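# Find the lighter check weight and set it on the dish

## Task

Four check weights look alike, but one weighs less than the rest. Use the balance to find it: its pointer sits over white when both pans hold equal mass and leans toward the lighter pan otherwise. Lay that light weight flat on the red dish and keep the other three weights off the dish. Every object other than the weights and the dish must stay upright, and the balance must remain on the furniture it currently stands on.

## Robot and tools

Robots: three i2rt Big YAM arms, arm1, arm2 and arm3, each with six revolute joints and a two-finger gripper, plus a wrist camera aimed at its fingertips. Reach is roughly 1.0 m from the joint1 axis. Bases (scene frame, metres; each foot's own +x is its forward direction): arm1 at (-0.017, +1.211, +0.828), quat_wxyz (+0.030, -0.003, -0.002, -1.000), so it faces -x; arm2 at (+0.095, -0.011, +0.883), quat (+0.025, -0.002, -0.007, +1.000), facing +x; arm3 at (-0.083, -1.202, +0.816), quat (+0.086, +0.005, -0.002, +0.996), facing +x.

Frame: one scene frame in metres, origin on the floor, +z up. The hand point lies between the finger pads, about 1 cm behind the tips. Fingers extend along the hand's +z axis and open and close along its y axis. hand_target is the pose the hand would have at the joint targets currently held. Printed hand positions can be off, more so at long reach.

Joints (absolute radians, with the tolerance counted as done): joint1_rad -2.879..2.879 ±0.045, yaw about the foot, positive counter-clockwise seen from above, 0 points along the foot's +x; joint2_rad 0..3.141 ±0.14, shoulder, 0 is upper arm roughly level pointing back, increasing lifts it up then forward; joint3_rad 0..3.019 ±0.09, elbow, 0 folded, increasing opens; joint4_rad -1.692..1.57 ±0.055, hand pitch, positive tips fingers up; joint5_rad -1.57..1.57 ±0.03, sideways hand swing, positive to the arm's right; joint6_rad -2.094..2.094 ±0.035, hand roll, positive clockwise viewed from behind the hand; gripper_m 0..0.093 ±0.003, fingertip gap in metres, about 50-64 N per pad.

Tool move: optional keys arm1, arm2, arm3 (one object per arm) and cameras. Each arm object may hold: joints, a dict of absolute targets keyed by the names above; target, an absolute hand pose in the scene frame as seven numbers [x, y, z, qw, qx, qy, qz] (metres, then a unit quaternion), reached by a straight-line path starting from the current hand_target; speed, the top hand speed in m/s, 0.002 to 0.5, default 0.25, with turning capped at twice that value in rad/s; min_time_s, 0.1 to 8 s, the shortest duration for that arm's joint motions. When target is used, joints may only contain gripper_m, or the call is rejected. All motions start at once; hand paths in one call finish together; a path ends after 10 s even short of its goal, and a single action lasts at most 15 s. Paths ignore obstacles and other arms; hands lag, drift and may exceed speed near full extension. Each control step clips the path pose to within 100 mm and 20 degrees of the measured hand pose before damped inverse kinematics, favouring position. Joint-only commands run each joint at full speed, so swings can be wide and hard; use min_time_s to calm them. A fast, stretched arm can overshoot by about 30 degrees. A joint or arm not mentioned may still be driving to an older target. Very small moves may not begin. cameras: list from arm1_cam_wrist, arm2_cam_wrist, arm3_cam_wrist, room_a, room_b, or ["all"]; [] gives none; omitted gives all only for an empty move. An empty move reports full state and images.

Result lines: "move" lists arms that received motion; "as last shown" marks uncommanded arms (status "not commanded", other lines repeat earlier values); "pictures" orders the images. Joint velocities are rad/s (gripper m/s) in joint_positions order; "within noise" means the arm is still. Joint torques are total drive output in N m, offset and scaled per unit, noisy, positive toward larger joint values; entries 3 and 4 wrap at ±28. off_target: resting short of the goal, possibly still pushing. A hand counts as done within 1 cm and 2 degrees. time_out: a joint failed to finish; it keeps a target (shown as on_its_own) and pushes on. "joint command not followed" or "pose unreachable" means a safety check withheld joint targets; gripper targets still apply; after not_followed a hand target is discarded and joint targets may be retried. The check can be late and lets fingers, gripper housings and wrist cameras of two arms collide. If a move or wait is refused or a stop interrupts it, subsequent move, wait and finished_scene calls in that reply are skipped; invalid-key calls don't cause this.

Gripper readings: in free air up to about 3 mm wider than reality. Squeezing a hard part at full force reads from about 5 mm under to 2 mm over its width. Command about 5 mm below the touch reading for a firm grip; just under gives a light one.

Tool wait: seconds (0 to 10) lets physics run with no new commands; optional cameras as in move. Tool zoom_image: camera name and region [x0, y0, x1, y1] in pixels of that camera's latest full image (672x504, origin top-left, region at most 504 by 504); only cameras in the newest images. Tool finished_scene: scene, the current scene's number; irreversible; the goal must then hold without the robots. Calls after it in the same reply apply to the next scene.

Calibration (OpenCV pinhole plus radial distortion) is given per camera; room_a sits near (-2.04, 1.47, 2.16) and room_b near (1.82, -0.65, 2.25). Fixed cameras may have shifted up to about 2.3 degrees and 9 mm; wrist camera poses come from joint readings and carry their errors.

Hazards: never press two robots hard together or close a gripper on another arm's fingers; a hard press ends the scene. Arms do not halt on contact and keep pushing. Avoid dropping weights from height, releasing them while moving, slamming or hitting fixed or heavy objects, tipping anything, moving the balance off its furniture, or pushing anything out of the work area or onto the floor. Loose objects may occasionally get nudged. Motors heat while holding loads, stretching or straining; a MOTOR HOT line appears at 85 °C, and at 100 °C that arm goes limp for 30-60 s (OVER-TEMPERATURE FAULT), after which resend targets marked limit_stop_at_motor_heat. The scene keeps running while you think, holding your last command.

Each tool is called after "Request:" by a JSON object that holds its "op" and its "data".

## Session

Request:
{"op": "move", "data": {"cameras": ["all"]}}

Scene clock: 0.00 s.
Joint torques (N m): no reading
Heat: arm1: hottest joint2_rad 37 °C; arm2: hottest joint2_rad 31 °C; arm3: hottest joint2_rad 36 °C.
Joint velocities: within noise
arm1.joint_positions: joint1_rad=+0.463 joint2_rad=+0.615 joint3_rad=+1.490 joint4_rad=-1.383 joint5_rad=+0.276 joint6_rad=+0.395 gripper_m=+0.09396
arm1.joint_status: not commanded
arm1.hand: x=-0.2166 y=+1.1519 z=+1.4100 quat_wxyz=(-0.119, -0.855, +0.016, +0.505) (m; scene frame)
arm1.hand_target: x=-0.2136 y=+1.1537 z=+1.4227 quat_wxyz=(-0.125, -0.847, +0.018, +0.516) (m; scene frame)
arm1.hand_status: not commanded
arm2.joint_positions: joint1_rad=+0.482 joint2_rad=+0.585 joint3_rad=+1.357 joint4_rad=-1.462 joint5_rad=+0.227 joint6_rad=+0.023 gripper_m=+0.09396
arm2.joint_status: not commanded
arm2.hand: x=-0.1095 y=-0.0683 z=+1.3892 quat_wxyz=(-0.010, +0.891, +0.138, -0.433) (m; scene frame)
arm2.hand_target: x=-0.1075 y=-0.0675 z=+1.3999 quat_wxyz=(-0.007, +0.886, +0.136, -0.444) (m; scene frame)
arm2.hand_status: not commanded
arm3.joint_positions: joint1_rad=-0.065 joint2_rad=+0.649 joint3_rad=+1.390 joint4_rad=-1.161 joint5_rad=-0.034 joint6_rad=-0.702 gripper_m=+0.09396
arm3.joint_status: not commanded
arm3.hand: x=-0.3410 y=-1.1470 z=+1.3892 quat_wxyz=(-0.236, +0.811, +0.203, -0.495) (m; scene frame)
arm3.hand_target: x=-0.3379 y=-1.1478 z=+1.4003 quat_wxyz=(-0.241, +0.805, +0.201, -0.504) (m; scene frame)
arm3.hand_status: not commanded
pictures: arm1_cam_wrist, arm2_cam_wrist, arm3_cam_wrist, room_a, room_b

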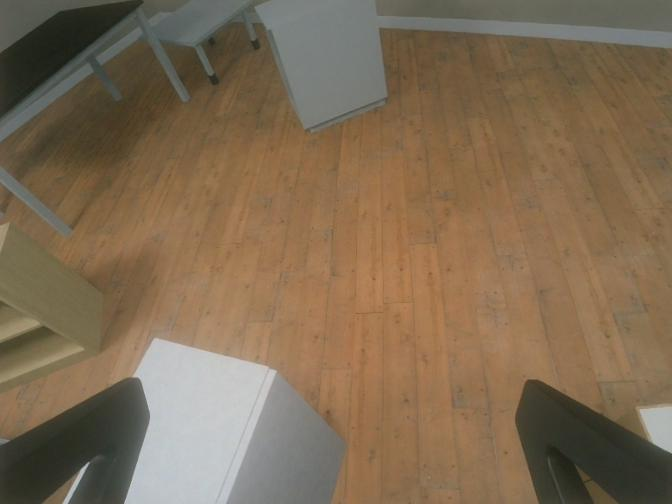

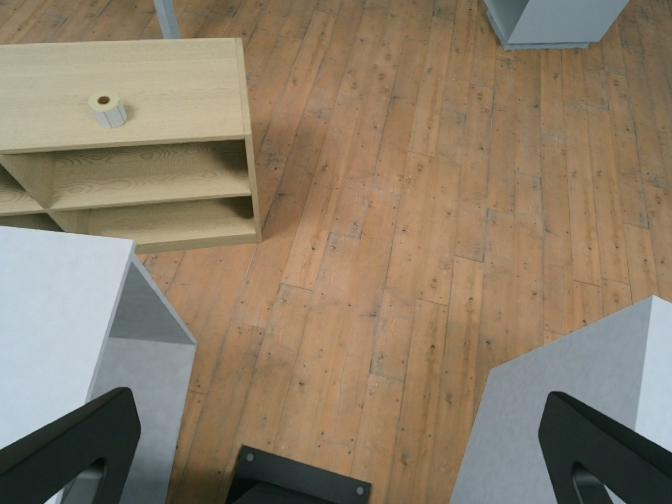

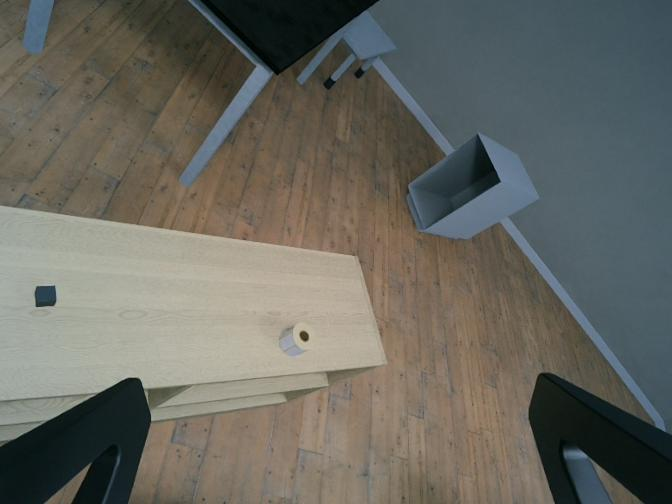

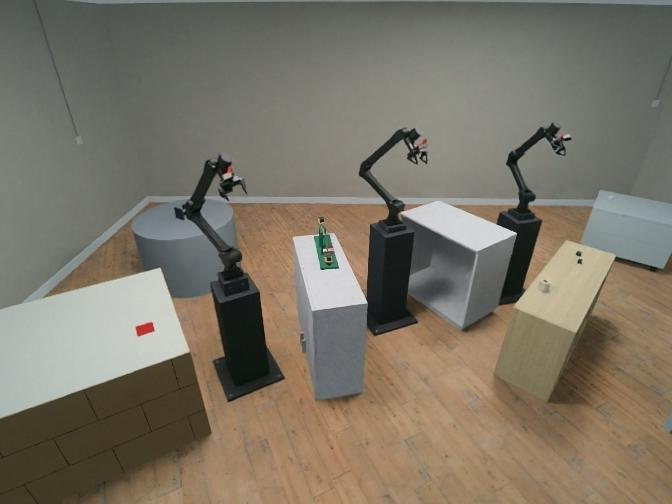

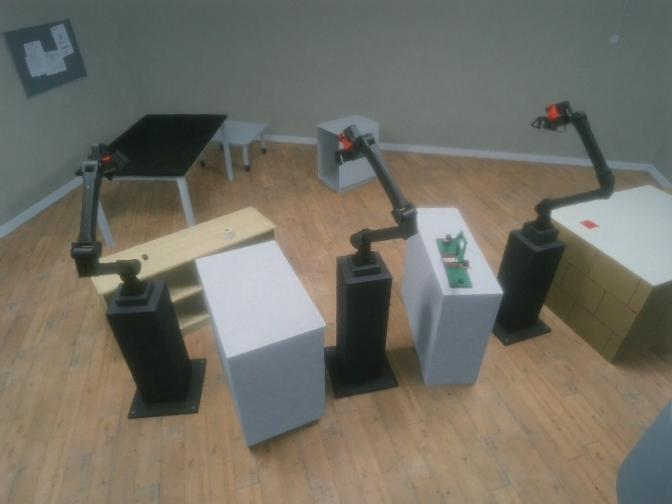

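Request:
{"op": "zoom_image", "data": {"camera": "room_a", "region": [280, 200, 370, 280]}}

Request:
{"op": "zoom_image", "data": {"camera": "room_b", "region": [420, 220, 500, 300]}}

Request:
{"op": "zoom_image", "data": {"camera": "room_a", "region": [500, 230, 620, 310]}}

Request:
{"op": "zoom_image", "data": {"camera": "room_a", "region": [90, 280, 190, 360]}}

Request:
{"op": "zoom_image", "data": {"camera": "room_b", "region": [90, 200, 290, 340]}}

Scaled by 5.600 from the camera's image (finer frame: 960x720).

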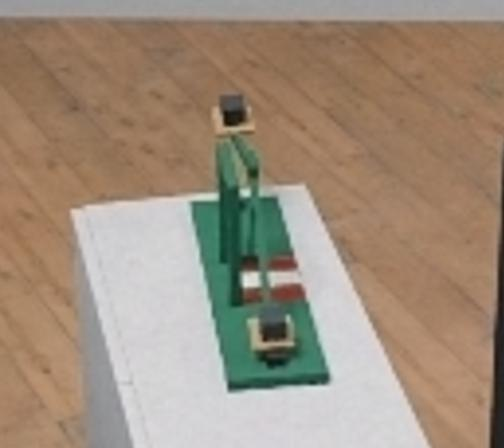

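Scaled by 6.300 from the camera's image (finer frame: 960x720).

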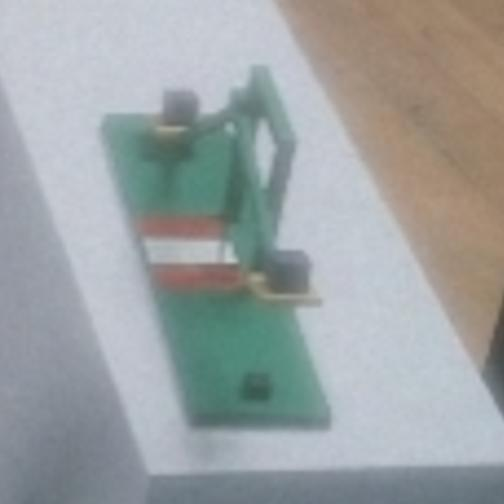

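Scaled by 4.200 from the camera's image (finer frame: 960x720).

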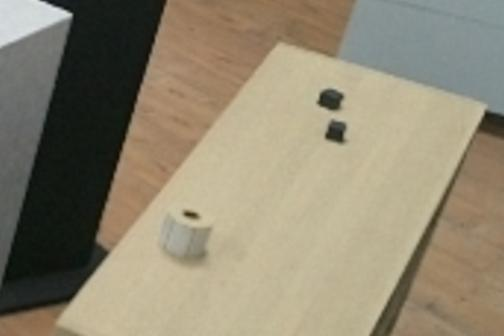

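Scaled by 5.040 from the camera's image (finer frame: 960x720).

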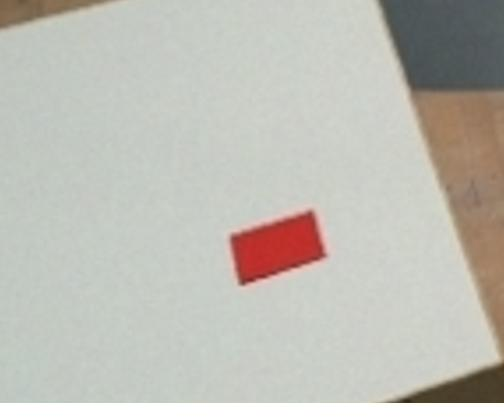

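Scaled by 2.520 from the camera's image (finer frame: 960x720).

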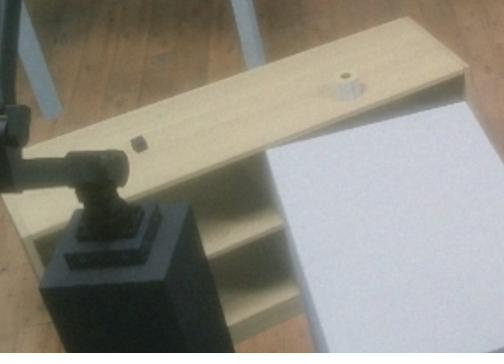

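Request:
{"op": "move", "data": {"arm1": {"target":[-0.08,1.63,0.97,0.242,-0.665,0.665,0.242],"speed":0.4}, "arm2": {"target":[0.1,0.235,1.08,0.406,-0.579,0.579,0.406],"speed":0.4}, "arm3": {"target":[-0.58,-1.28,0.97,0,-0.94,0,0.342],"speed":0.4}, "cameras": ["all"]}}

Scene clock: 9.37 s.
Joint torques (N m): arm1=[-0.15 -4.07 13.05 1.99 0.2 0.06] | arm2=[0.67 2.37 11.34 2.5 -0.1 -0.05] | arm3=[-0.73 -9.52 9.8 1.99 0.02 0.05]
Heat: arm1: hottest joint2_rad 37 °C; arm2: hottest joint2_rad 31 °C; arm3: hottest joint2_rad 36 °C.
move: arm1 off_target; arm2 done; arm3 off_target
Joint velocities: within noise
arm1.joint_positions: joint1_rad=-1.422 joint2_rad=+1.117 joint3_rad=+0.632 joint4_rad=-0.440 joint5_rad=+0.138 joint6_rad=+0.144 gripper_m=+0.09396
arm1.joint_status: not commanded
arm1.hand: x=-0.0757 y=+1.6111 z=+0.9523 quat_wxyz=(+0.231, -0.675, +0.664, +0.223)
arm1.hand_target: x=-0.0797 y=+1.6289 z=+0.9705 quat_wxyz=(+0.242, -0.664, +0.664, +0.242)
arm1.hand_status: off_target (0.026 m and 2.8 deg from the pose sent, 0.664 m and 95.6 deg at the start)
arm2.joint_positions: joint1_rad=-1.568 joint2_rad=+0.021 joint3_rad=+0.223 joint4_rad=-0.589 joint5_rad=-0.055 joint6_rad=-0.008 gripper_m=+0.09397
arm2.joint_status: not commanded
arm2.hand: x=+0.0972 y=+0.2346 z=+1.0765 quat_wxyz=(-0.395, +0.584, -0.584, -0.403)
arm2.hand_target: x=+0.0999 y=+0.2349 z=+1.0799 quat_wxyz=(-0.406, +0.579, -0.579, -0.406)
arm2.hand_status: done (0.005 m and 1.5 deg from the pose sent, 0.481 m and 104.0 deg at the start; a joint's target at an end of its range on 101 of 163 steps)
arm3.joint_positions: joint1_rad=+0.362 joint2_rad=+1.343 joint3_rad=+0.864 joint4_rad=-0.433 joint5_rad=+0.123 joint6_rad=+0.147 gripper_m=+0.09396
arm3.joint_status: not commanded
arm3.hand: x=-0.5697 y=-1.2742 z=+0.9643 quat_wxyz=(-0.006, +0.943, +0.002, -0.333)
arm3.hand_target: x=-0.5796 y=-1.2799 z=+0.9701 quat_wxyz=(+0.000, +0.940, +0.000, -0.342)
arm3.hand_status: off_target (0.013 m and 1.3 deg from the pose sent, 0.501 m and 42.6 deg at the start)
pictures: arm1_cam_wrist, arm2_cam_wrist, arm3_cam_wrist, room_a, room_b
arm1_cam_wrist: T_world_to_cam=[[0.99952, 0.0128, 0.02832, 0.02712], [0.01842, -0.97793, -0.20812, 1.81455], [0.02503, 0.20855, -0.97769, 0.68752]] pos_world=[-0.07774, 1.63077, 1.04906]
arm2_cam_wrist: T_world_to_cam=[[0.99959, 0.02757, -0.00754, -0.09467], [0.01436, -0.71232, -0.70171, 0.96269], [-0.02472, 0.70132, -0.71242, 0.69373]] pos_world=[0.09796, 0.20183, 1.16904]
arm3_cam_wrist: T_world_to_cam=[[0.02075, 0.99971, -0.01201, 1.3001], [0.96892, -0.02307, -0.2463, 0.79707], [-0.24651, -0.00652, -0.96912, 0.87726]] pos_world=[-0.58301, -1.27562, 1.06211]

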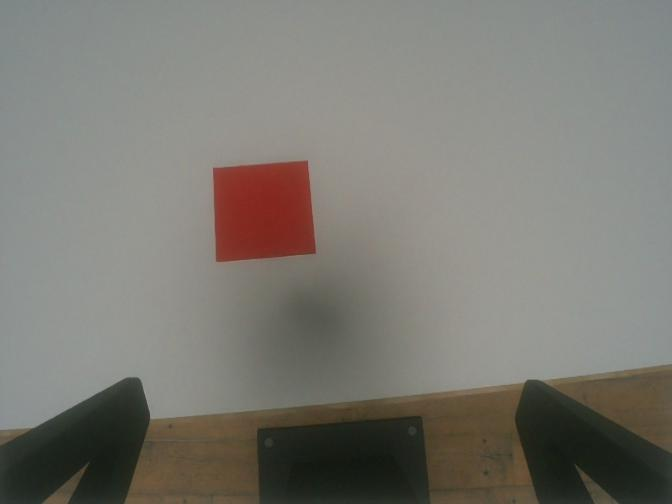

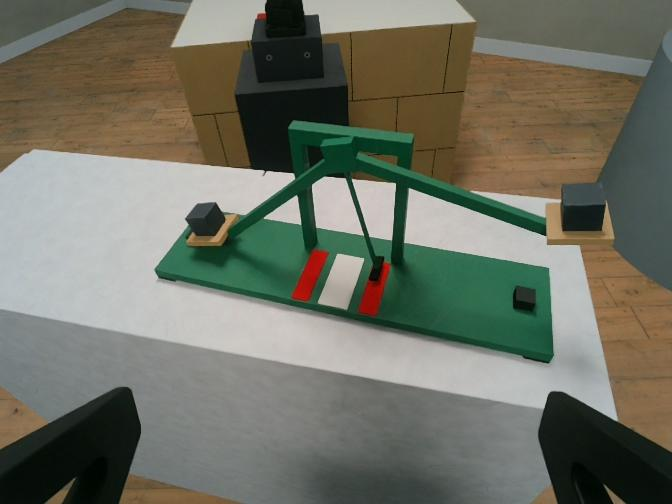

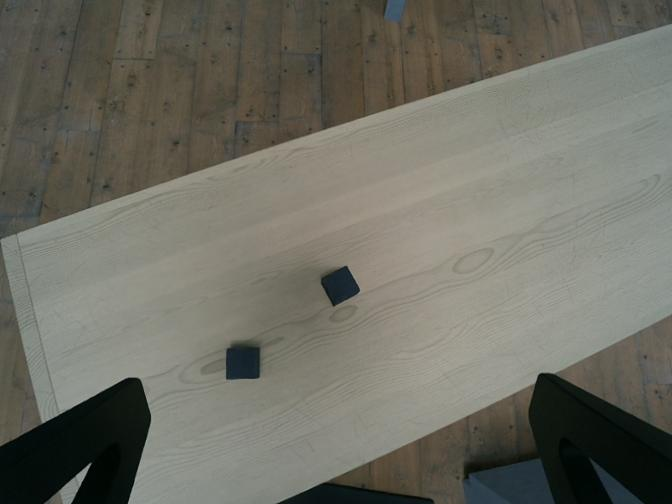

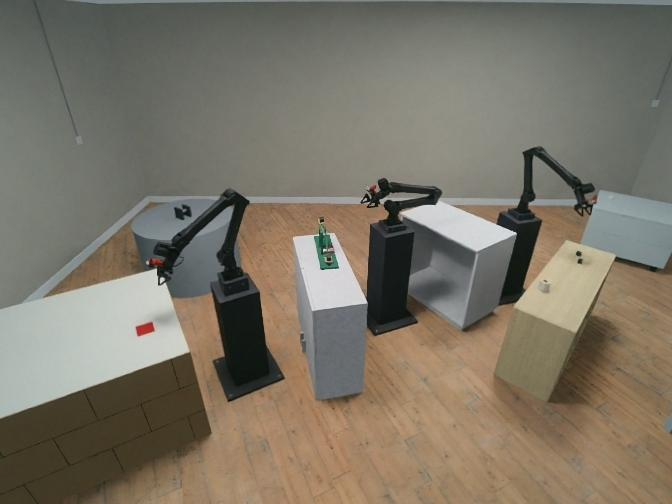

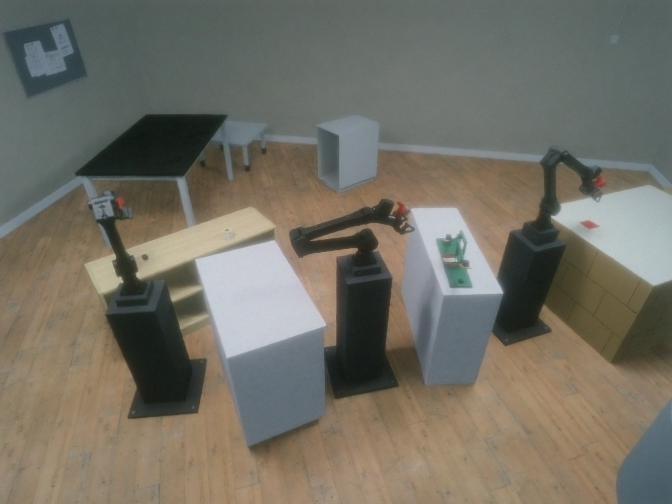

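Request:
{"op": "move", "data": {"arm2": {"target":[0.295,0.455,1.04,0.069,-0.613,0.785,0.054],"speed":0.4}, "cameras": ["arm2_cam_wrist"]}}

Scene clock: 14.40 s.
Joint torques (N m): arm1=[-0.5 -4.07 13.08 2.07 0.22 0.01] | arm2=[0.79 -9.93 14.6 0.55 0.02 0.06] | arm3=[-0.73 -9.47 9.78 2 0.02 0.06]
Heat: arm1: hottest joint2_rad 37 °C; arm2: hottest joint3_rad 32 °C; arm3: hottest joint2_rad 37 °C.
move: arm2 off_target
Joint velocities: within noise
arm1, arm3: as last shown
arm2.joint_positions: joint1_rad=-1.924 joint2_rad=+1.585 joint3_rad=+1.257 joint4_rad=-1.107 joint5_rad=-0.028 joint6_rad=-0.162 gripper_m=+0.09397
arm2.joint_status: not commanded
arm2.hand: x=+0.2830 y=+0.4397 z=+1.0300 quat_wxyz=(-0.059, +0.616, -0.784, -0.050)
arm2.hand_target: x=+0.2948 y=+0.4541 z=+1.0400 quat_wxyz=(-0.069, +0.613, -0.785, -0.054)
arm2.hand_status: off_target (0.022 m and 1.3 deg from the pose sent, 0.298 m and 60.2 deg at the start)
arm2_cam_wrist: T_world_to_cam=[[0.97414, -0.22475, -0.02318, -0.1522], [-0.21082, -0.94105, 0.26453, 0.24258], [-0.08126, -0.25281, -0.9641, 1.21615]] pos_world=[0.29823, 0.50153, 1.10479]

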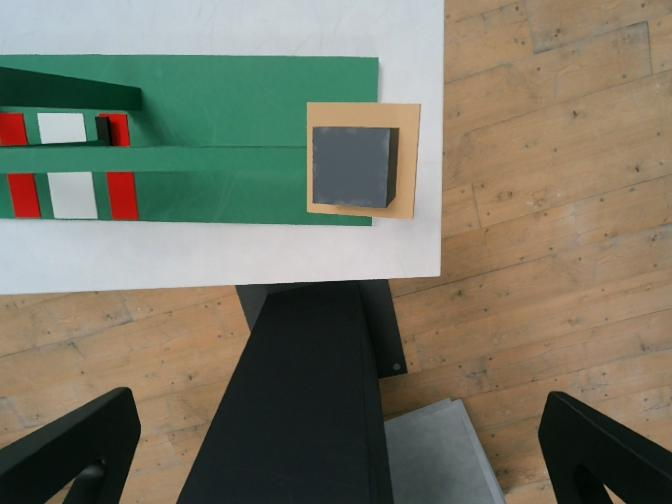

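Request:
{"op": "move", "data": {"arm2": {"target":[0.31,0.505,0.95,0.069,-0.613,0.785,0.054],"speed":0.25,"joints":{"gripper_m":0.07}}, "arm1": {"target":[-0.2,0.9,1.2,0.242,0.665,-0.665,0.242],"speed":0.5}, "cameras": ["arm2_cam_wrist","room_b"]}}

Request:
{"op": "zoom_image", "data": {"camera": "room_b", "region": [420, 200, 520, 300]}}

Scene clock: 18.63 s.
Joint torques (N m): arm1=[1.32 -4.01 14.79 0.44 -0.19 0.01] | arm2=[1.55 -11.87 13.63 1.1 0.02 0.18] | arm3=[-0.62 -9.52 9.74 1.99 0.02 0.05]
Heat: arm1: hottest joint3_rad 38 °C; arm2: hottest joint3_rad 33 °C; arm3: hottest joint2_rad 37 °C.
move: arm1 off_target; arm2 off_target
Joint velocities: within noise
arm1.joint_positions: joint1_rad=+0.654 joint2_rad=+1.077 joint3_rad=+1.216 joint4_rad=-1.437 joint5_rad=-0.680 joint6_rad=+2.068 gripper_m=+0.09397
arm1.joint_status: not commanded
arm1.hand: x=-0.1973 y=+0.9100 z=+1.1787 quat_wxyz=(-0.189, -0.757, +0.548, -0.301)
arm1.hand_target: x=-0.2000 y=+0.9015 z=+1.1995 quat_wxyz=(-0.202, -0.759, +0.542, -0.299)
arm1.hand_status: off_target (0.024 m and 19.4 deg from the pose sent, 0.763 m and 77.4 deg at the start; pose on its path clipped on 57 of 97 steps; a joint's target at an end of its range on 62 of 97 steps)
arm2.joint_positions: joint1_rad=-1.924 joint2_rad=+1.797 joint3_rad=+1.289 joint4_rad=-0.939 joint5_rad=-0.027 joint6_rad=-0.162 gripper_m=+0.07010
arm2.joint_status: all done
arm2.hand: x=+0.3018 y=+0.4838 z=+0.9437 quat_wxyz=(-0.053, +0.616, -0.785, -0.046)
arm2.hand_target: x=+0.3096 y=+0.5041 z=+0.9503 quat_wxyz=(-0.069, +0.613, -0.785, -0.054)
arm2.hand_status: off_target (0.024 m and 2.0 deg from the pose sent, 0.107 m and 1.3 deg at the start)
arm3: as last shown
arm2_cam_wrist: T_world_to_cam=[[0.97401, -0.2252, -0.02416, -0.16142], [-0.20995, -0.93775, 0.27666, 0.29756], [-0.08496, -0.2644, -0.96066, 1.1491]] pos_world=[0.31732, 0.54651, 1.01768]

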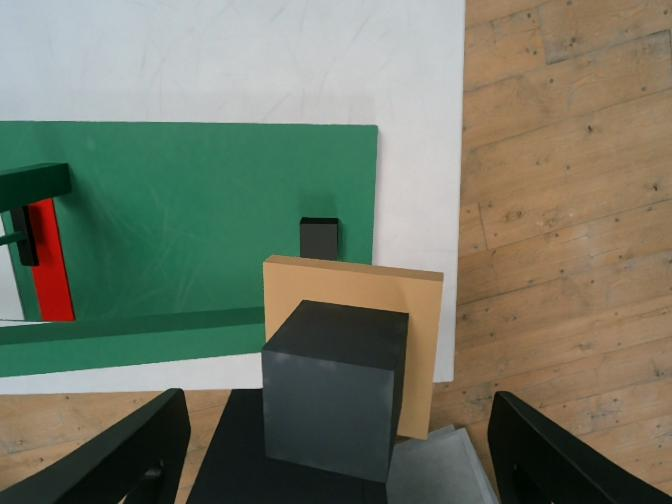

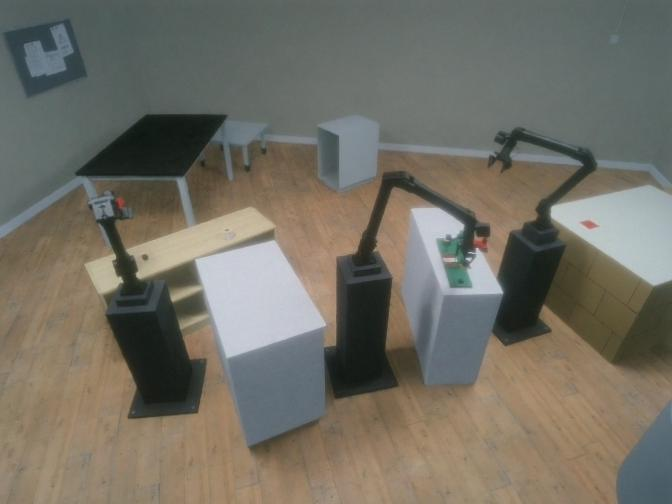

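Scaled by 5.040 from the camera's image (finer frame: 960x720).

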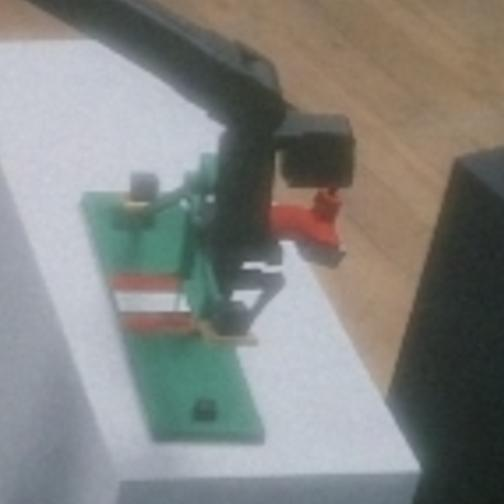

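Request:
{"op": "move", "data": {"arm2": {"target":[0.306,0.500,0.926,0.069,-0.613,0.785,0.054],"speed":0.1}, "cameras": ["arm2_cam_wrist"]}}

Scene clock: 20.37 s.
Joint torques (N m): arm1=[0.79 -3.31 14.99 0.4 -0.17 0.02] | arm2=[1.73 -12.4 9.65 1.18 0.02 0.2] | arm3=[-0.67 -9.52 9.8 2.02 0.02 0.06]
Heat: arm1: hottest joint3_rad 40 °C; arm2: hottest joint3_rad 34 °C; arm3: hottest joint2_rad 37 °C.
move: arm2 off_target
Joint velocities: within noise
arm1, arm3: as last shown
arm1.joint_positions: joint1_rad=+0.654 joint2_rad=+1.077 joint3_rad=+1.216 joint4_rad=-1.438 joint5_rad=-0.680 joint6_rad=+2.068 gripper_m=+0.09397
arm1.hand: x=-0.1972 y=+0.9100 z=+1.1787 quat_wxyz=(-0.189, -0.757, +0.548, -0.301)
arm2.joint_positions: joint1_rad=-1.924 joint2_rad=+1.813 joint3_rad=+1.289 joint4_rad=-0.876 joint5_rad=-0.026 joint6_rad=-0.160 gripper_m=+0.07010
arm2.joint_status: not commanded
arm2.hand: x=+0.3075 y=+0.4968 z=+0.9376 quat_wxyz=(-0.074, +0.614, -0.784, -0.057)
arm2.hand_target: x=+0.3059 y=+0.4997 z=+0.9262 quat_wxyz=(-0.069, +0.613, -0.785, -0.054)
arm2.hand_status: off_target (0.012 m and 0.7 deg from the pose sent, 0.024 m and 2.0 deg at the start)
arm2_cam_wrist: T_world_to_cam=[[0.97399, -0.22606, -0.01559, -0.17172], [-0.21636, -0.94822, 0.2325, 0.36122], [-0.06734, -0.22308, -0.97247, 1.13224]] pos_world=[0.32166, 0.55627, 1.01442]

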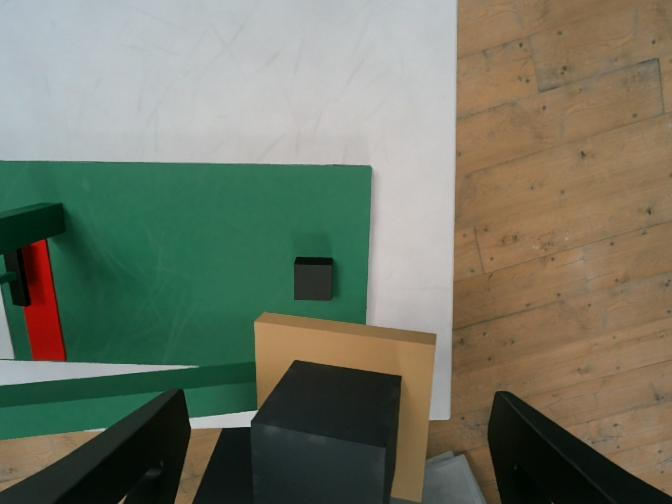

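Request:
{"op": "move", "data": {"arm2": {"target":[0.303,0.480,0.900,0.069,-0.613,0.785,0.054],"speed":0.1}, "cameras": ["arm2_cam_wrist"]}}

Scene clock: 22.20 s.
Joint torques (N m): arm1=[0.97 -3.72 14.86 0.36 -0.2 0.04] | arm2=[1.32 -12.1 8.43 1.21 -0.05 0.08] | arm3=[-0.62 -9.41 9.78 2 0.01 0.05]
Heat: arm1: hottest joint3_rad 41 °C; arm2: hottest joint3_rad 34 °C; arm3: hottest joint2_rad 37 °C.
move: arm2 off_target
Joint velocities: within noise
arm1, arm3: as last shown
arm2.joint_positions: joint1_rad=-1.924 joint2_rad=+1.813 joint3_rad=+1.208 joint4_rad=-0.793 joint5_rad=-0.026 joint6_rad=-0.160 gripper_m=+0.07010
arm2.joint_status: not commanded
arm2.hand: x=+0.3014 y=+0.4827 z=+0.9115 quat_wxyz=(-0.075, +0.614, -0.783, -0.058)
arm2.hand_target: x=+0.3029 y=+0.4798 z=+0.9002 quat_wxyz=(-0.069, +0.613, -0.785, -0.054)
arm2.hand_status: off_target (0.012 m and 0.9 deg from the pose sent, 0.041 m and 0.7 deg at the start)
arm2_cam_wrist: T_world_to_cam=[[0.97402, -0.22595, -0.01503, -0.17004], [-0.21658, -0.94889, 0.22958, 0.35566], [-0.06613, -0.22036, -0.97318, 1.1024]] pos_world=[0.31556, 0.54198, 0.98862]

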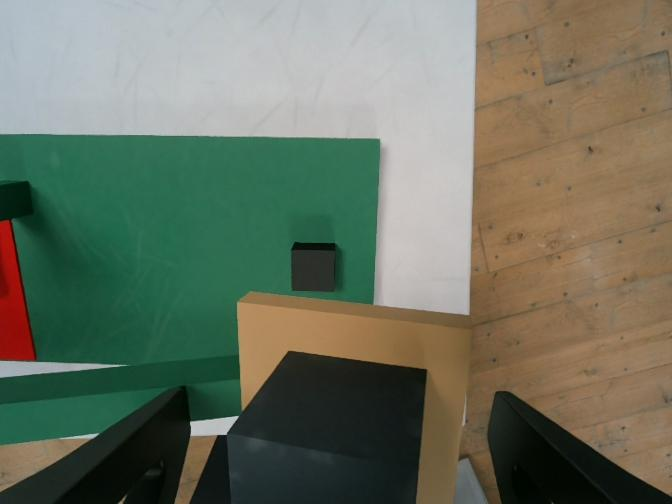

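Request:
{"op": "move", "data": {"arm2": {"joints":{"gripper_m":0.022}}, "cameras": ["arm2_cam_wrist"]}}

Scene clock: 23.17 s.
Joint torques (N m): arm1=[0.85 -3.02 14.86 0.39 -0.18 0.05] | arm2=[2.14 -11.52 8.53 1.06 -0.18 0.09] | arm3=[-0.73 -9.41 9.76 2.02 0.01 0.06]
Heat: arm1: hottest joint3_rad 41 °C; arm2: hottest joint3_rad 34 °C; arm3: hottest joint2_rad 37 °C.
move: arm2 off_target
Joint velocities: within noise
arm1, arm3: as last shown
arm2.joint_positions: joint1_rad=-1.937 joint2_rad=+1.813 joint3_rad=+1.208 joint4_rad=-0.788 joint5_rad=-0.023 joint6_rad=-0.160 gripper_m=+0.03257
arm2.joint_status: gripper_m off_target (ended at +0.03261, target +0.02200)
arm2.hand: x=+0.3092 y=+0.4807 z=+0.9117 quat_wxyz=(-0.079, +0.609, -0.788, -0.057)
arm2.hand_target: x=+0.3029 y=+0.4798 z=+0.9002 quat_wxyz=(-0.069, +0.613, -0.785, -0.054)
arm2.hand_status: not commanded
arm2_cam_wrist: T_world_to_cam=[[0.97071, -0.23998, -0.01107, -0.17386], [-0.23139, -0.94638, 0.22545, 0.36261], [-0.06458, -0.21628, -0.97419, 1.10111]] pos_world=[0.32378, 0.53959, 0.98902]

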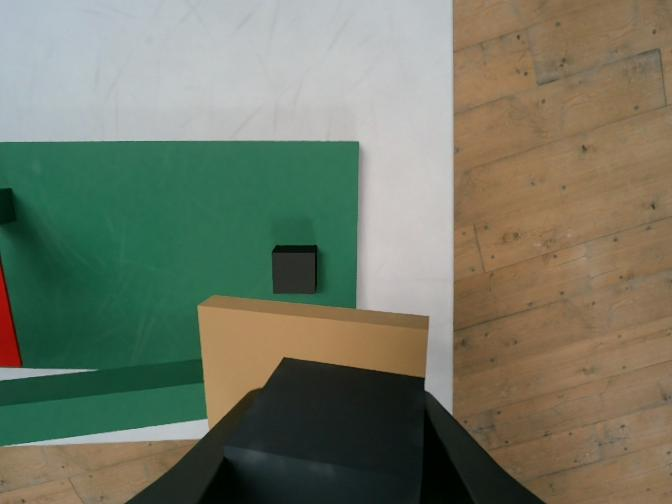

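Request:
{"op": "move", "data": {"arm2": {"target":[0.309,0.470,1.12,0.079,-0.609,0.788,0.057],"speed":0.3}}}

Request:
{"op": "move", "data": {"arm2": {"target":[-0.2,0.50,1.12,0.0,-0.707,0.707,0.0],"speed":0.4}}}

Request:
{"op": "move", "data": {"arm2": {"target":[-0.21,0.64,0.9,0.0,-0.707,0.707,0.0],"speed":0.3}, "cameras": ["arm2_cam_wrist","arm1_cam_wrist","room_a","room_b"]}}

Scene clock: 25.53 s.
Joint torques (N m): arm1=[0.56 -3.37 15.02 0.47 -0.18 0.03] | arm2=[0.85 -10.99 15.53 0.55 -0.04 0.02] | arm3=[-0.79 -9.41 9.8 2 0.02 0.05]
Heat: arm1: hottest joint3_rad 43 °C; arm2: hottest joint3_rad 35 °C; arm3: hottest joint2_rad 37 °C.
move: arm2 off_target
Joint velocities: within noise
arm1, arm3: as last shown
arm2.joint_positions: joint1_rad=-1.939 joint2_rad=+1.601 joint3_rad=+1.463 joint4_rad=-1.298 joint5_rad=-0.024 joint6_rad=-0.161 gripper_m=+0.03257
arm2.joint_status: not commanded
arm2.hand: x=+0.2995 y=+0.4560 z=+1.0995 quat_wxyz=(-0.060, +0.609, -0.789, -0.047)
arm2.hand_target: x=+0.3086 y=+0.4689 z=+1.1200 quat_wxyz=(-0.079, +0.609, -0.787, -0.057)
arm2.hand_status: off_target (0.027 m and 2.5 deg from the pose sent, 0.209 m and 0.0 deg at the start; pose on its path clipped on 8 of 49 steps)
pictures: none

Scene clock: 27.93 s.
Joint torques (N m): arm1=[0.67 -3.78 14.84 0.29 -0.16 0.05] | arm2=[0.67 -14.21 15.41 0.31 0.08 0.17] | arm3=[-0.67 -9.58 9.84 1.99 0.01 0.05]
Heat: arm1: hottest joint3_rad 44 °C; arm2: hottest joint3_rad 35 °C; arm3: hottest joint2_rad 37 °C.
move: arm2 off_target
Joint velocities: within noise
arm1, arm3: as last shown
arm2.joint_positions: joint1_rad=-0.995 joint2_rad=+1.889 joint3_rad=+1.887 joint4_rad=-1.609 joint5_rad=-0.012 joint6_rad=+0.507 gripper_m=+0.03257
arm2.joint_status: not commanded
arm2.hand: x=-0.1964 y=+0.4838 z=+1.1098 quat_wxyz=(+0.005, +0.713, -0.701, +0.014)
arm2.hand_target: x=-0.1994 y=+0.4992 z=+1.1198 quat_wxyz=(+0.000, +0.707, -0.707, -0.001)
arm2.hand_status: off_target (0.020 m and 2.0 deg from the pose sent, 0.502 m and 17.1 deg at the start)
pictures: none

Scene clock: 29.87 s.
Joint torques (N m): arm1=[1.26 -3.43 15.01 0.47 -0.19 0.04] | arm2=[1.2 -19.96 15.06 0.21 0.04 -0.01] | arm3=[-0.73 -9.52 9.8 2 0.01 0.06]
Heat: arm1: hottest joint3_rad 45 °C; arm2: hottest joint3_rad 36 °C; arm3: hottest joint2_rad 37 °C.
move: arm2 off_target
Joint velocities: within noise
arm1: as last shown
arm2.joint_positions: joint1_rad=-1.075 joint2_rad=+2.379 joint3_rad=+2.135 joint4_rad=-1.365 joint5_rad=-0.010 joint6_rad=+0.446 gripper_m=+0.03257
arm2.joint_status: not commanded
arm2.hand: x=-0.2091 y=+0.6232 z=+0.8942 quat_wxyz=(+0.004, +0.707, -0.707, +0.013)
arm2.hand_target: x=-0.2096 y=+0.6392 z=+0.9001 quat_wxyz=(+0.000, +0.707, -0.707, -0.001)
arm2.hand_status: off_target (0.018 m and 1.5 deg from the pose sent, 0.262 m and 2.0 deg at the start)
arm3.joint_positions: joint1_rad=+0.362 joint2_rad=+1.343 joint3_rad=+0.864 joint4_rad=-0.433 joint5_rad=+0.123 joint6_rad=+0.147 gripper_m=+0.09396
arm3.joint_status: not commanded
arm3.hand: x=-0.5697 y=-1.2742 z=+0.9643 quat_wxyz=(-0.006, +0.943, +0.002, -0.333)
arm3.hand_target: x=-0.5796 y=-1.2799 z=+0.9701 quat_wxyz=(+0.000, +0.940, +0.000, -0.342)
arm3.hand_status: not commanded
pictures: arm1_cam_wrist, arm2_cam_wrist, room_a, room_b
arm1_cam_wrist: T_world_to_cam=[[0.93932, 0.34001, 0.04549, -0.17876], [0.09368, -0.38182, 0.91948, -0.67837], [0.33, -0.85942, -0.39051, 1.39804]] pos_world=[-0.22989, 1.00327, 1.17783]
arm2_cam_wrist: T_world_to_cam=[[0.99993, 0.00845, -0.00792, 0.21177], [0.01104, -0.90213, 0.43133, 0.22047], [-0.0035, -0.43139, -0.90216, 1.16379]] pos_world=[-0.21011, 0.69915, 0.95651]

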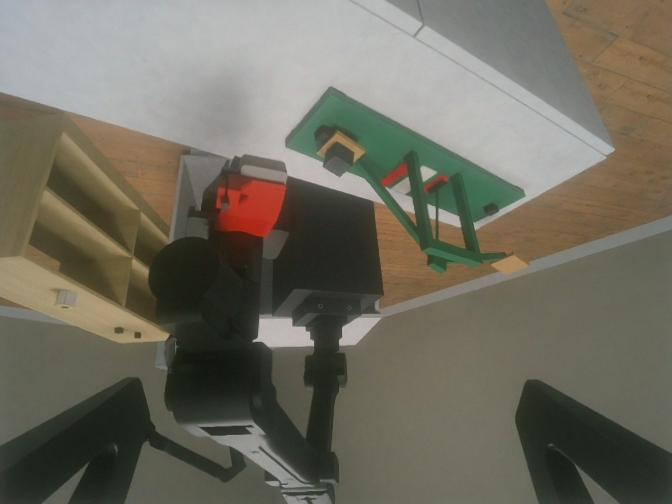

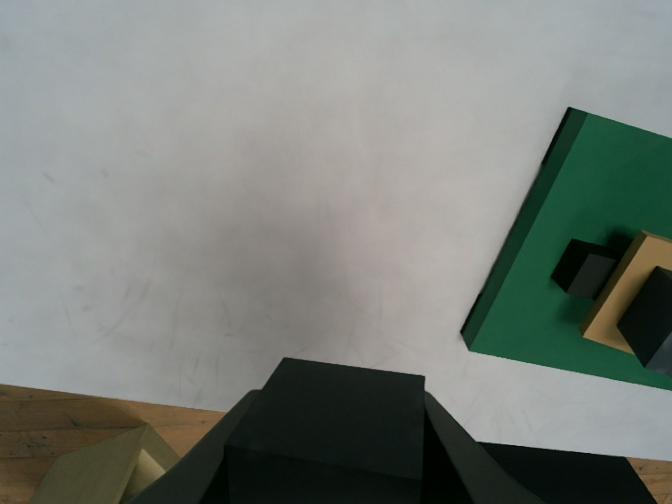

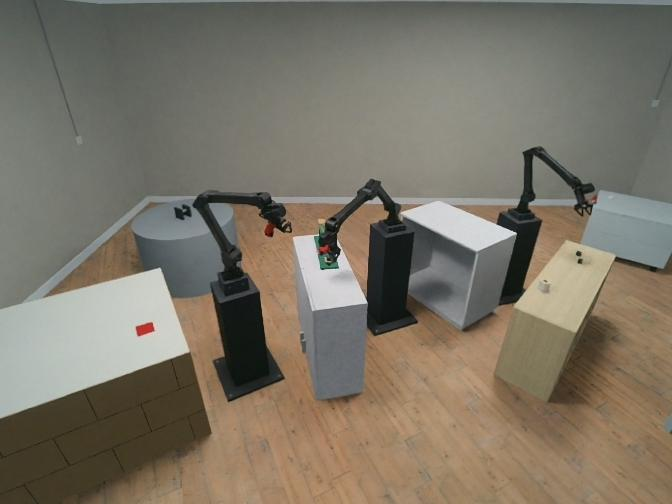

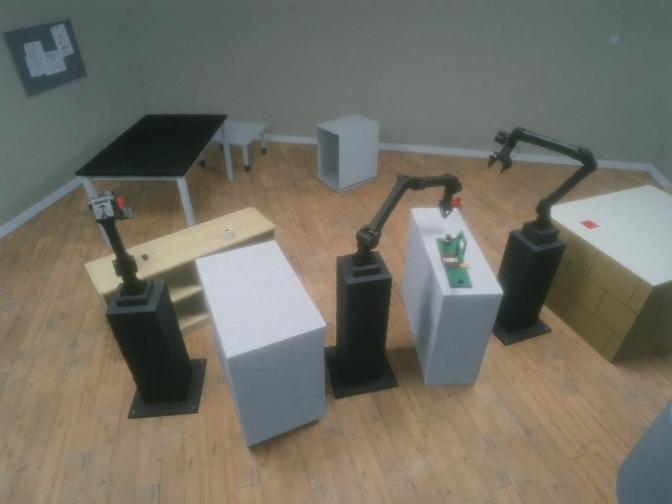

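Request:
{"op": "move", "data": {"arm2": {"target":[-0.21,0.665,0.812,0.0,-0.707,0.707,0.0],"speed":0.2}, "arm1": {"target":[-0.2,0.95,1.15,0.242,0.665,0.665,-0.242],"speed":0.4}, "cameras": ["arm2_cam_wrist","arm1_cam_wrist"]}}

Scene clock: 35.03 s.
Joint torques (N m): arm1=[-1.67 -2.84 11.08 1.52 -0.34 -0.2] | arm2=[0.5 -19.55 14.56 0.75 0.03 -0.01] | arm3=[-0.67 -9.52 9.78 2.02 0.01 0.05]
Heat: arm1: hottest joint3_rad 46 °C; arm2: hottest joint3_rad 38 °C; arm3: hottest joint3_rad 38 °C.
move: arm1 off_target; arm2 off_target
Joint velocities: within noise
arm1.joint_positions: joint1_rad=+0.640 joint2_rad=+0.874 joint3_rad=+1.003 joint4_rad=-1.248 joint5_rad=-0.517 joint6_rad=-0.737 gripper_m=+0.09397
arm1.joint_status: not commanded
arm1.hand: x=-0.1950 y=+0.9488 z=+1.1419 quat_wxyz=(-0.245, -0.670, -0.664, +0.225)
arm1.hand_target: x=-0.1999 y=+0.9501 z=+1.1500 quat_wxyz=(-0.241, -0.665, -0.665, +0.242)
arm1.hand_status: off_target (0.010 m and 2.1 deg from the pose sent, 0.049 m and 167.1 deg at the start)
arm2.joint_positions: joint1_rad=-1.085 joint2_rad=+2.541 joint3_rad=+2.217 joint4_rad=-1.295 joint5_rad=-0.010 joint6_rad=+0.433 gripper_m=+0.03257
arm2.joint_status: not commanded
arm2.hand: x=-0.2106 y=+0.6447 z=+0.8107 quat_wxyz=(+0.006, +0.708, -0.706, +0.017)
arm2.hand_target: x=-0.2095 y=+0.6640 z=+0.8126 quat_wxyz=(+0.000, +0.707, -0.707, -0.001)
arm2.hand_status: off_target (0.020 m and 2.1 deg from the pose sent, 0.092 m and 1.5 deg at the start)
arm3: as last shown
pictures: arm1_cam_wrist, arm2_cam_wrist
arm1_cam_wrist: T_world_to_cam=[[-0.99986, -0.00225, -0.01665, -0.1749], [0.00167, 0.97275, -0.23184, -0.6185], [0.01672, -0.23183, -0.97261, 1.42439]] pos_world=[-0.19766, 0.93148, 1.23908]
arm2_cam_wrist: T_world_to_cam=[[0.99993, 0.01136, -0.00423, 0.20749], [0.01206, -0.89812, 0.43958, 0.26686], [0.00119, -0.4396, -0.89819, 1.1008]] pos_world=[-0.21201, 0.72123, 0.8723]

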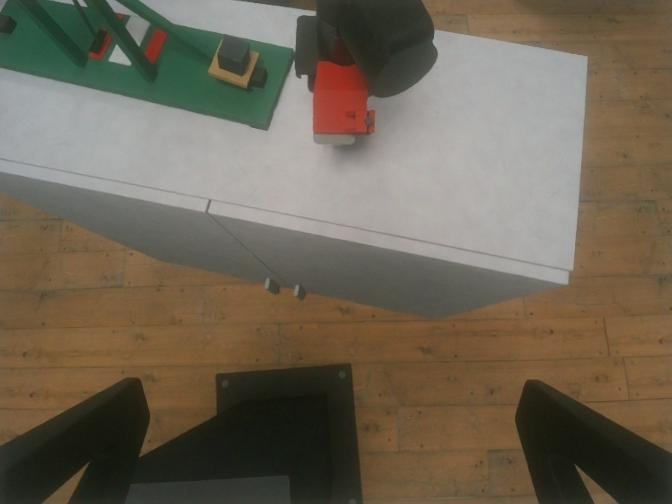

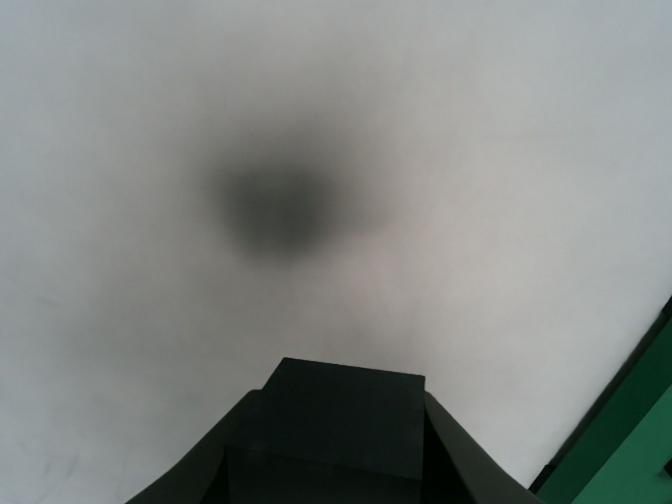

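Request:
{"op": "move", "data": {"arm2": {"target":[-0.21,0.665,0.792,0.0,-0.707,0.707,0.0],"speed":0.06}}}

Request:
{"op": "move", "data": {"arm2": {"target":[-0.21,0.665,0.782,0.0,-0.707,0.707,0.0],"speed":0.06}, "cameras": ["arm1_cam_wrist","arm2_cam_wrist"]}}

Request:
{"op": "zoom_image", "data": {"camera": "arm1_cam_wrist", "region": [280, 30, 440, 160]}}

Scene clock: 36.33 s.
Joint torques (N m): arm1=[-1.44 -2.96 11.15 1.54 -0.36 -0.25] | arm2=[0.56 -20.13 14.08 0.79 0.04 0] | arm3=[-0.62 -9.47 9.76 2 0.01 0.05]
Heat: arm1: hottest joint3_rad 46 °C; arm2: hottest joint3_rad 38 °C; arm3: hottest joint3_rad 38 °C.
move: arm2 off_target
Joint velocities: within noise
arm1, arm3: as last shown
arm1.joint_positions: joint1_rad=+0.640 joint2_rad=+0.874 joint3_rad=+1.003 joint4_rad=-1.248 joint5_rad=-0.517 joint6_rad=-0.738 gripper_m=+0.09397
arm1.hand_target: x=-0.1999 y=+0.9501 z=+1.1500 quat_wxyz=(-0.241, -0.665, -0.664, +0.242)
arm2.joint_positions: joint1_rad=-1.085 joint2_rad=+2.570 joint3_rad=+2.217 joint4_rad=-1.265 joint5_rad=-0.010 joint6_rad=+0.433 gripper_m=+0.03257
arm2.joint_status: not commanded
arm2.hand: x=-0.2109 y=+0.6458 z=+0.7900 quat_wxyz=(+0.006, +0.708, -0.706, +0.017)
arm2.hand_target: x=-0.2096 y=+0.6642 z=+0.7926 quat_wxyz=(+0.000, +0.707, -0.707, -0.001)
arm2.hand_status: off_target (0.019 m and 2.1 deg from the pose sent, 0.027 m and 2.1 deg at the start)
pictures: none

Scene clock: 37.43 s.
Joint torques (N m): arm1=[-1.14 -2.96 11.14 1.42 -0.34 -0.24] | arm2=[0.62 -20.31 13.6 0.76 0.02 0] | arm3=[-0.73 -9.41 9.76 2.02 0.02 0.05]
Heat: arm1: hottest joint3_rad 46 °C; arm2: hottest joint3_rad 38 °C; arm3: hottest joint3_rad 38 °C.
move: arm2 off_target
Joint velocities: within noise
arm1, arm3: as last shown
arm2.joint_positions: joint1_rad=-1.085 joint2_rad=+2.579 joint3_rad=+2.217 joint4_rad=-1.250 joint5_rad=-0.010 joint6_rad=+0.433 gripper_m=+0.03257
arm2.joint_status: not commanded
arm2.hand: x=-0.2116 y=+0.6474 z=+0.7837 quat_wxyz=(+0.005, +0.708, -0.706, +0.014)
arm2.hand_target: x=-0.2096 y=+0.6642 z=+0.7824 quat_wxyz=(+0.000, +0.707, -0.707, -0.001)
arm2.hand_status: off_target (0.018 m and 1.7 deg from the pose sent, 0.021 m and 2.1 deg at the start)
arm1_cam_wrist: T_world_to_cam=[[-0.99986, -0.0025, -0.01639, -0.1749], [0.00137, 0.97275, -0.23184, -0.61855], [0.01652, -0.23183, -0.97262, 1.42436]] pos_world=[-0.19756, 0.93148, 1.23908]
arm2_cam_wrist: T_world_to_cam=[[0.99991, 0.01151, -0.00711, 0.21048], [0.01345, -0.90084, 0.43395, 0.28762], [-0.00141, -0.43401, -0.90091, 1.07572]] pos_world=[-0.21281, 0.72354, 0.84581]

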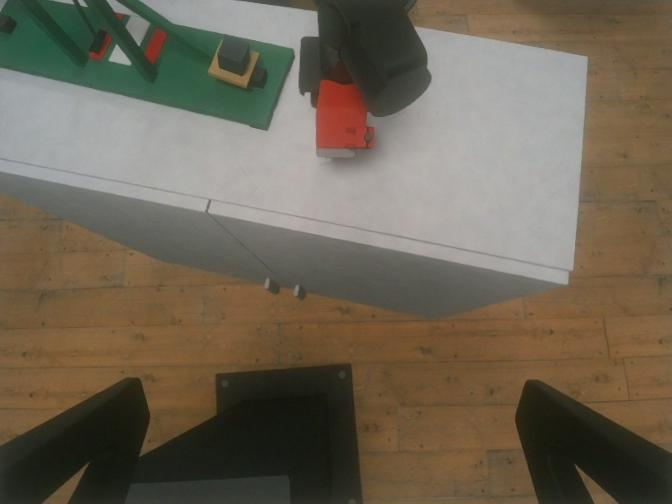

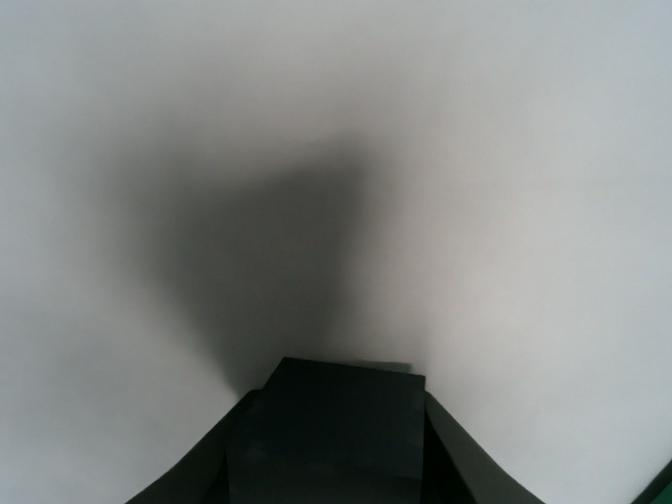

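Scaled by 3.150 from the camera's image (finer frame: 960x720).

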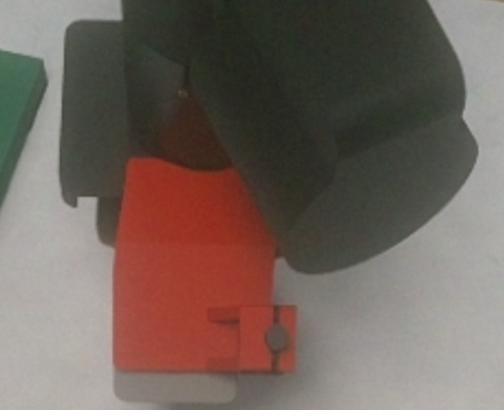

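Request:
{"op": "move", "data": {"arm2": {"target":[-0.21,0.665,0.776,0.0,-0.707,0.707,0.0],"speed":0.06}, "cameras": ["arm2_cam_wrist"]}}

Scene clock: 38.57 s.
Joint torques (N m): arm1=[-1.67 -2.78 11.14 1.5 -0.35 -0.23] | arm2=[0.67 -19.19 13.72 0.87 0.02 0] | arm3=[-0.67 -9.52 9.78 2.02 0.02 0.05]
Heat: arm1: hottest joint3_rad 46 °C; arm2: hottest joint3_rad 38 °C; arm3: hottest joint3_rad 38 °C.
move: arm2 off_target
Joint velocities: within noise
arm1, arm3: as last shown
arm2.joint_positions: joint1_rad=-1.085 joint2_rad=+2.579 joint3_rad=+2.217 joint4_rad=-1.243 joint5_rad=-0.010 joint6_rad=+0.433 gripper_m=+0.03257
arm2.joint_status: not commanded
arm2.hand: x=-0.2122 y=+0.6489 z=+0.7834 quat_wxyz=(+0.004, +0.708, -0.706, +0.011)
arm2.hand_target: x=-0.2096 y=+0.6642 z=+0.7765 quat_wxyz=(+0.000, +0.707, -0.707, -0.001)
arm2.hand_status: off_target (0.018 m and 1.3 deg from the pose sent, 0.019 m and 1.7 deg at the start)
arm2_cam_wrist: T_world_to_cam=[[0.99989, 0.01155, -0.00982, 0.21323], [0.01464, -0.90338, 0.42858, 0.29522], [-0.00392, -0.42868, -0.90345, 1.07405]] pos_world=[-0.21332, 0.72465, 0.84592]

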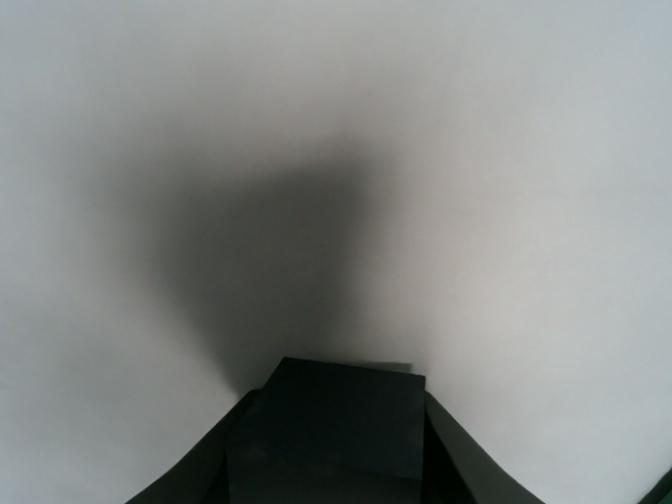

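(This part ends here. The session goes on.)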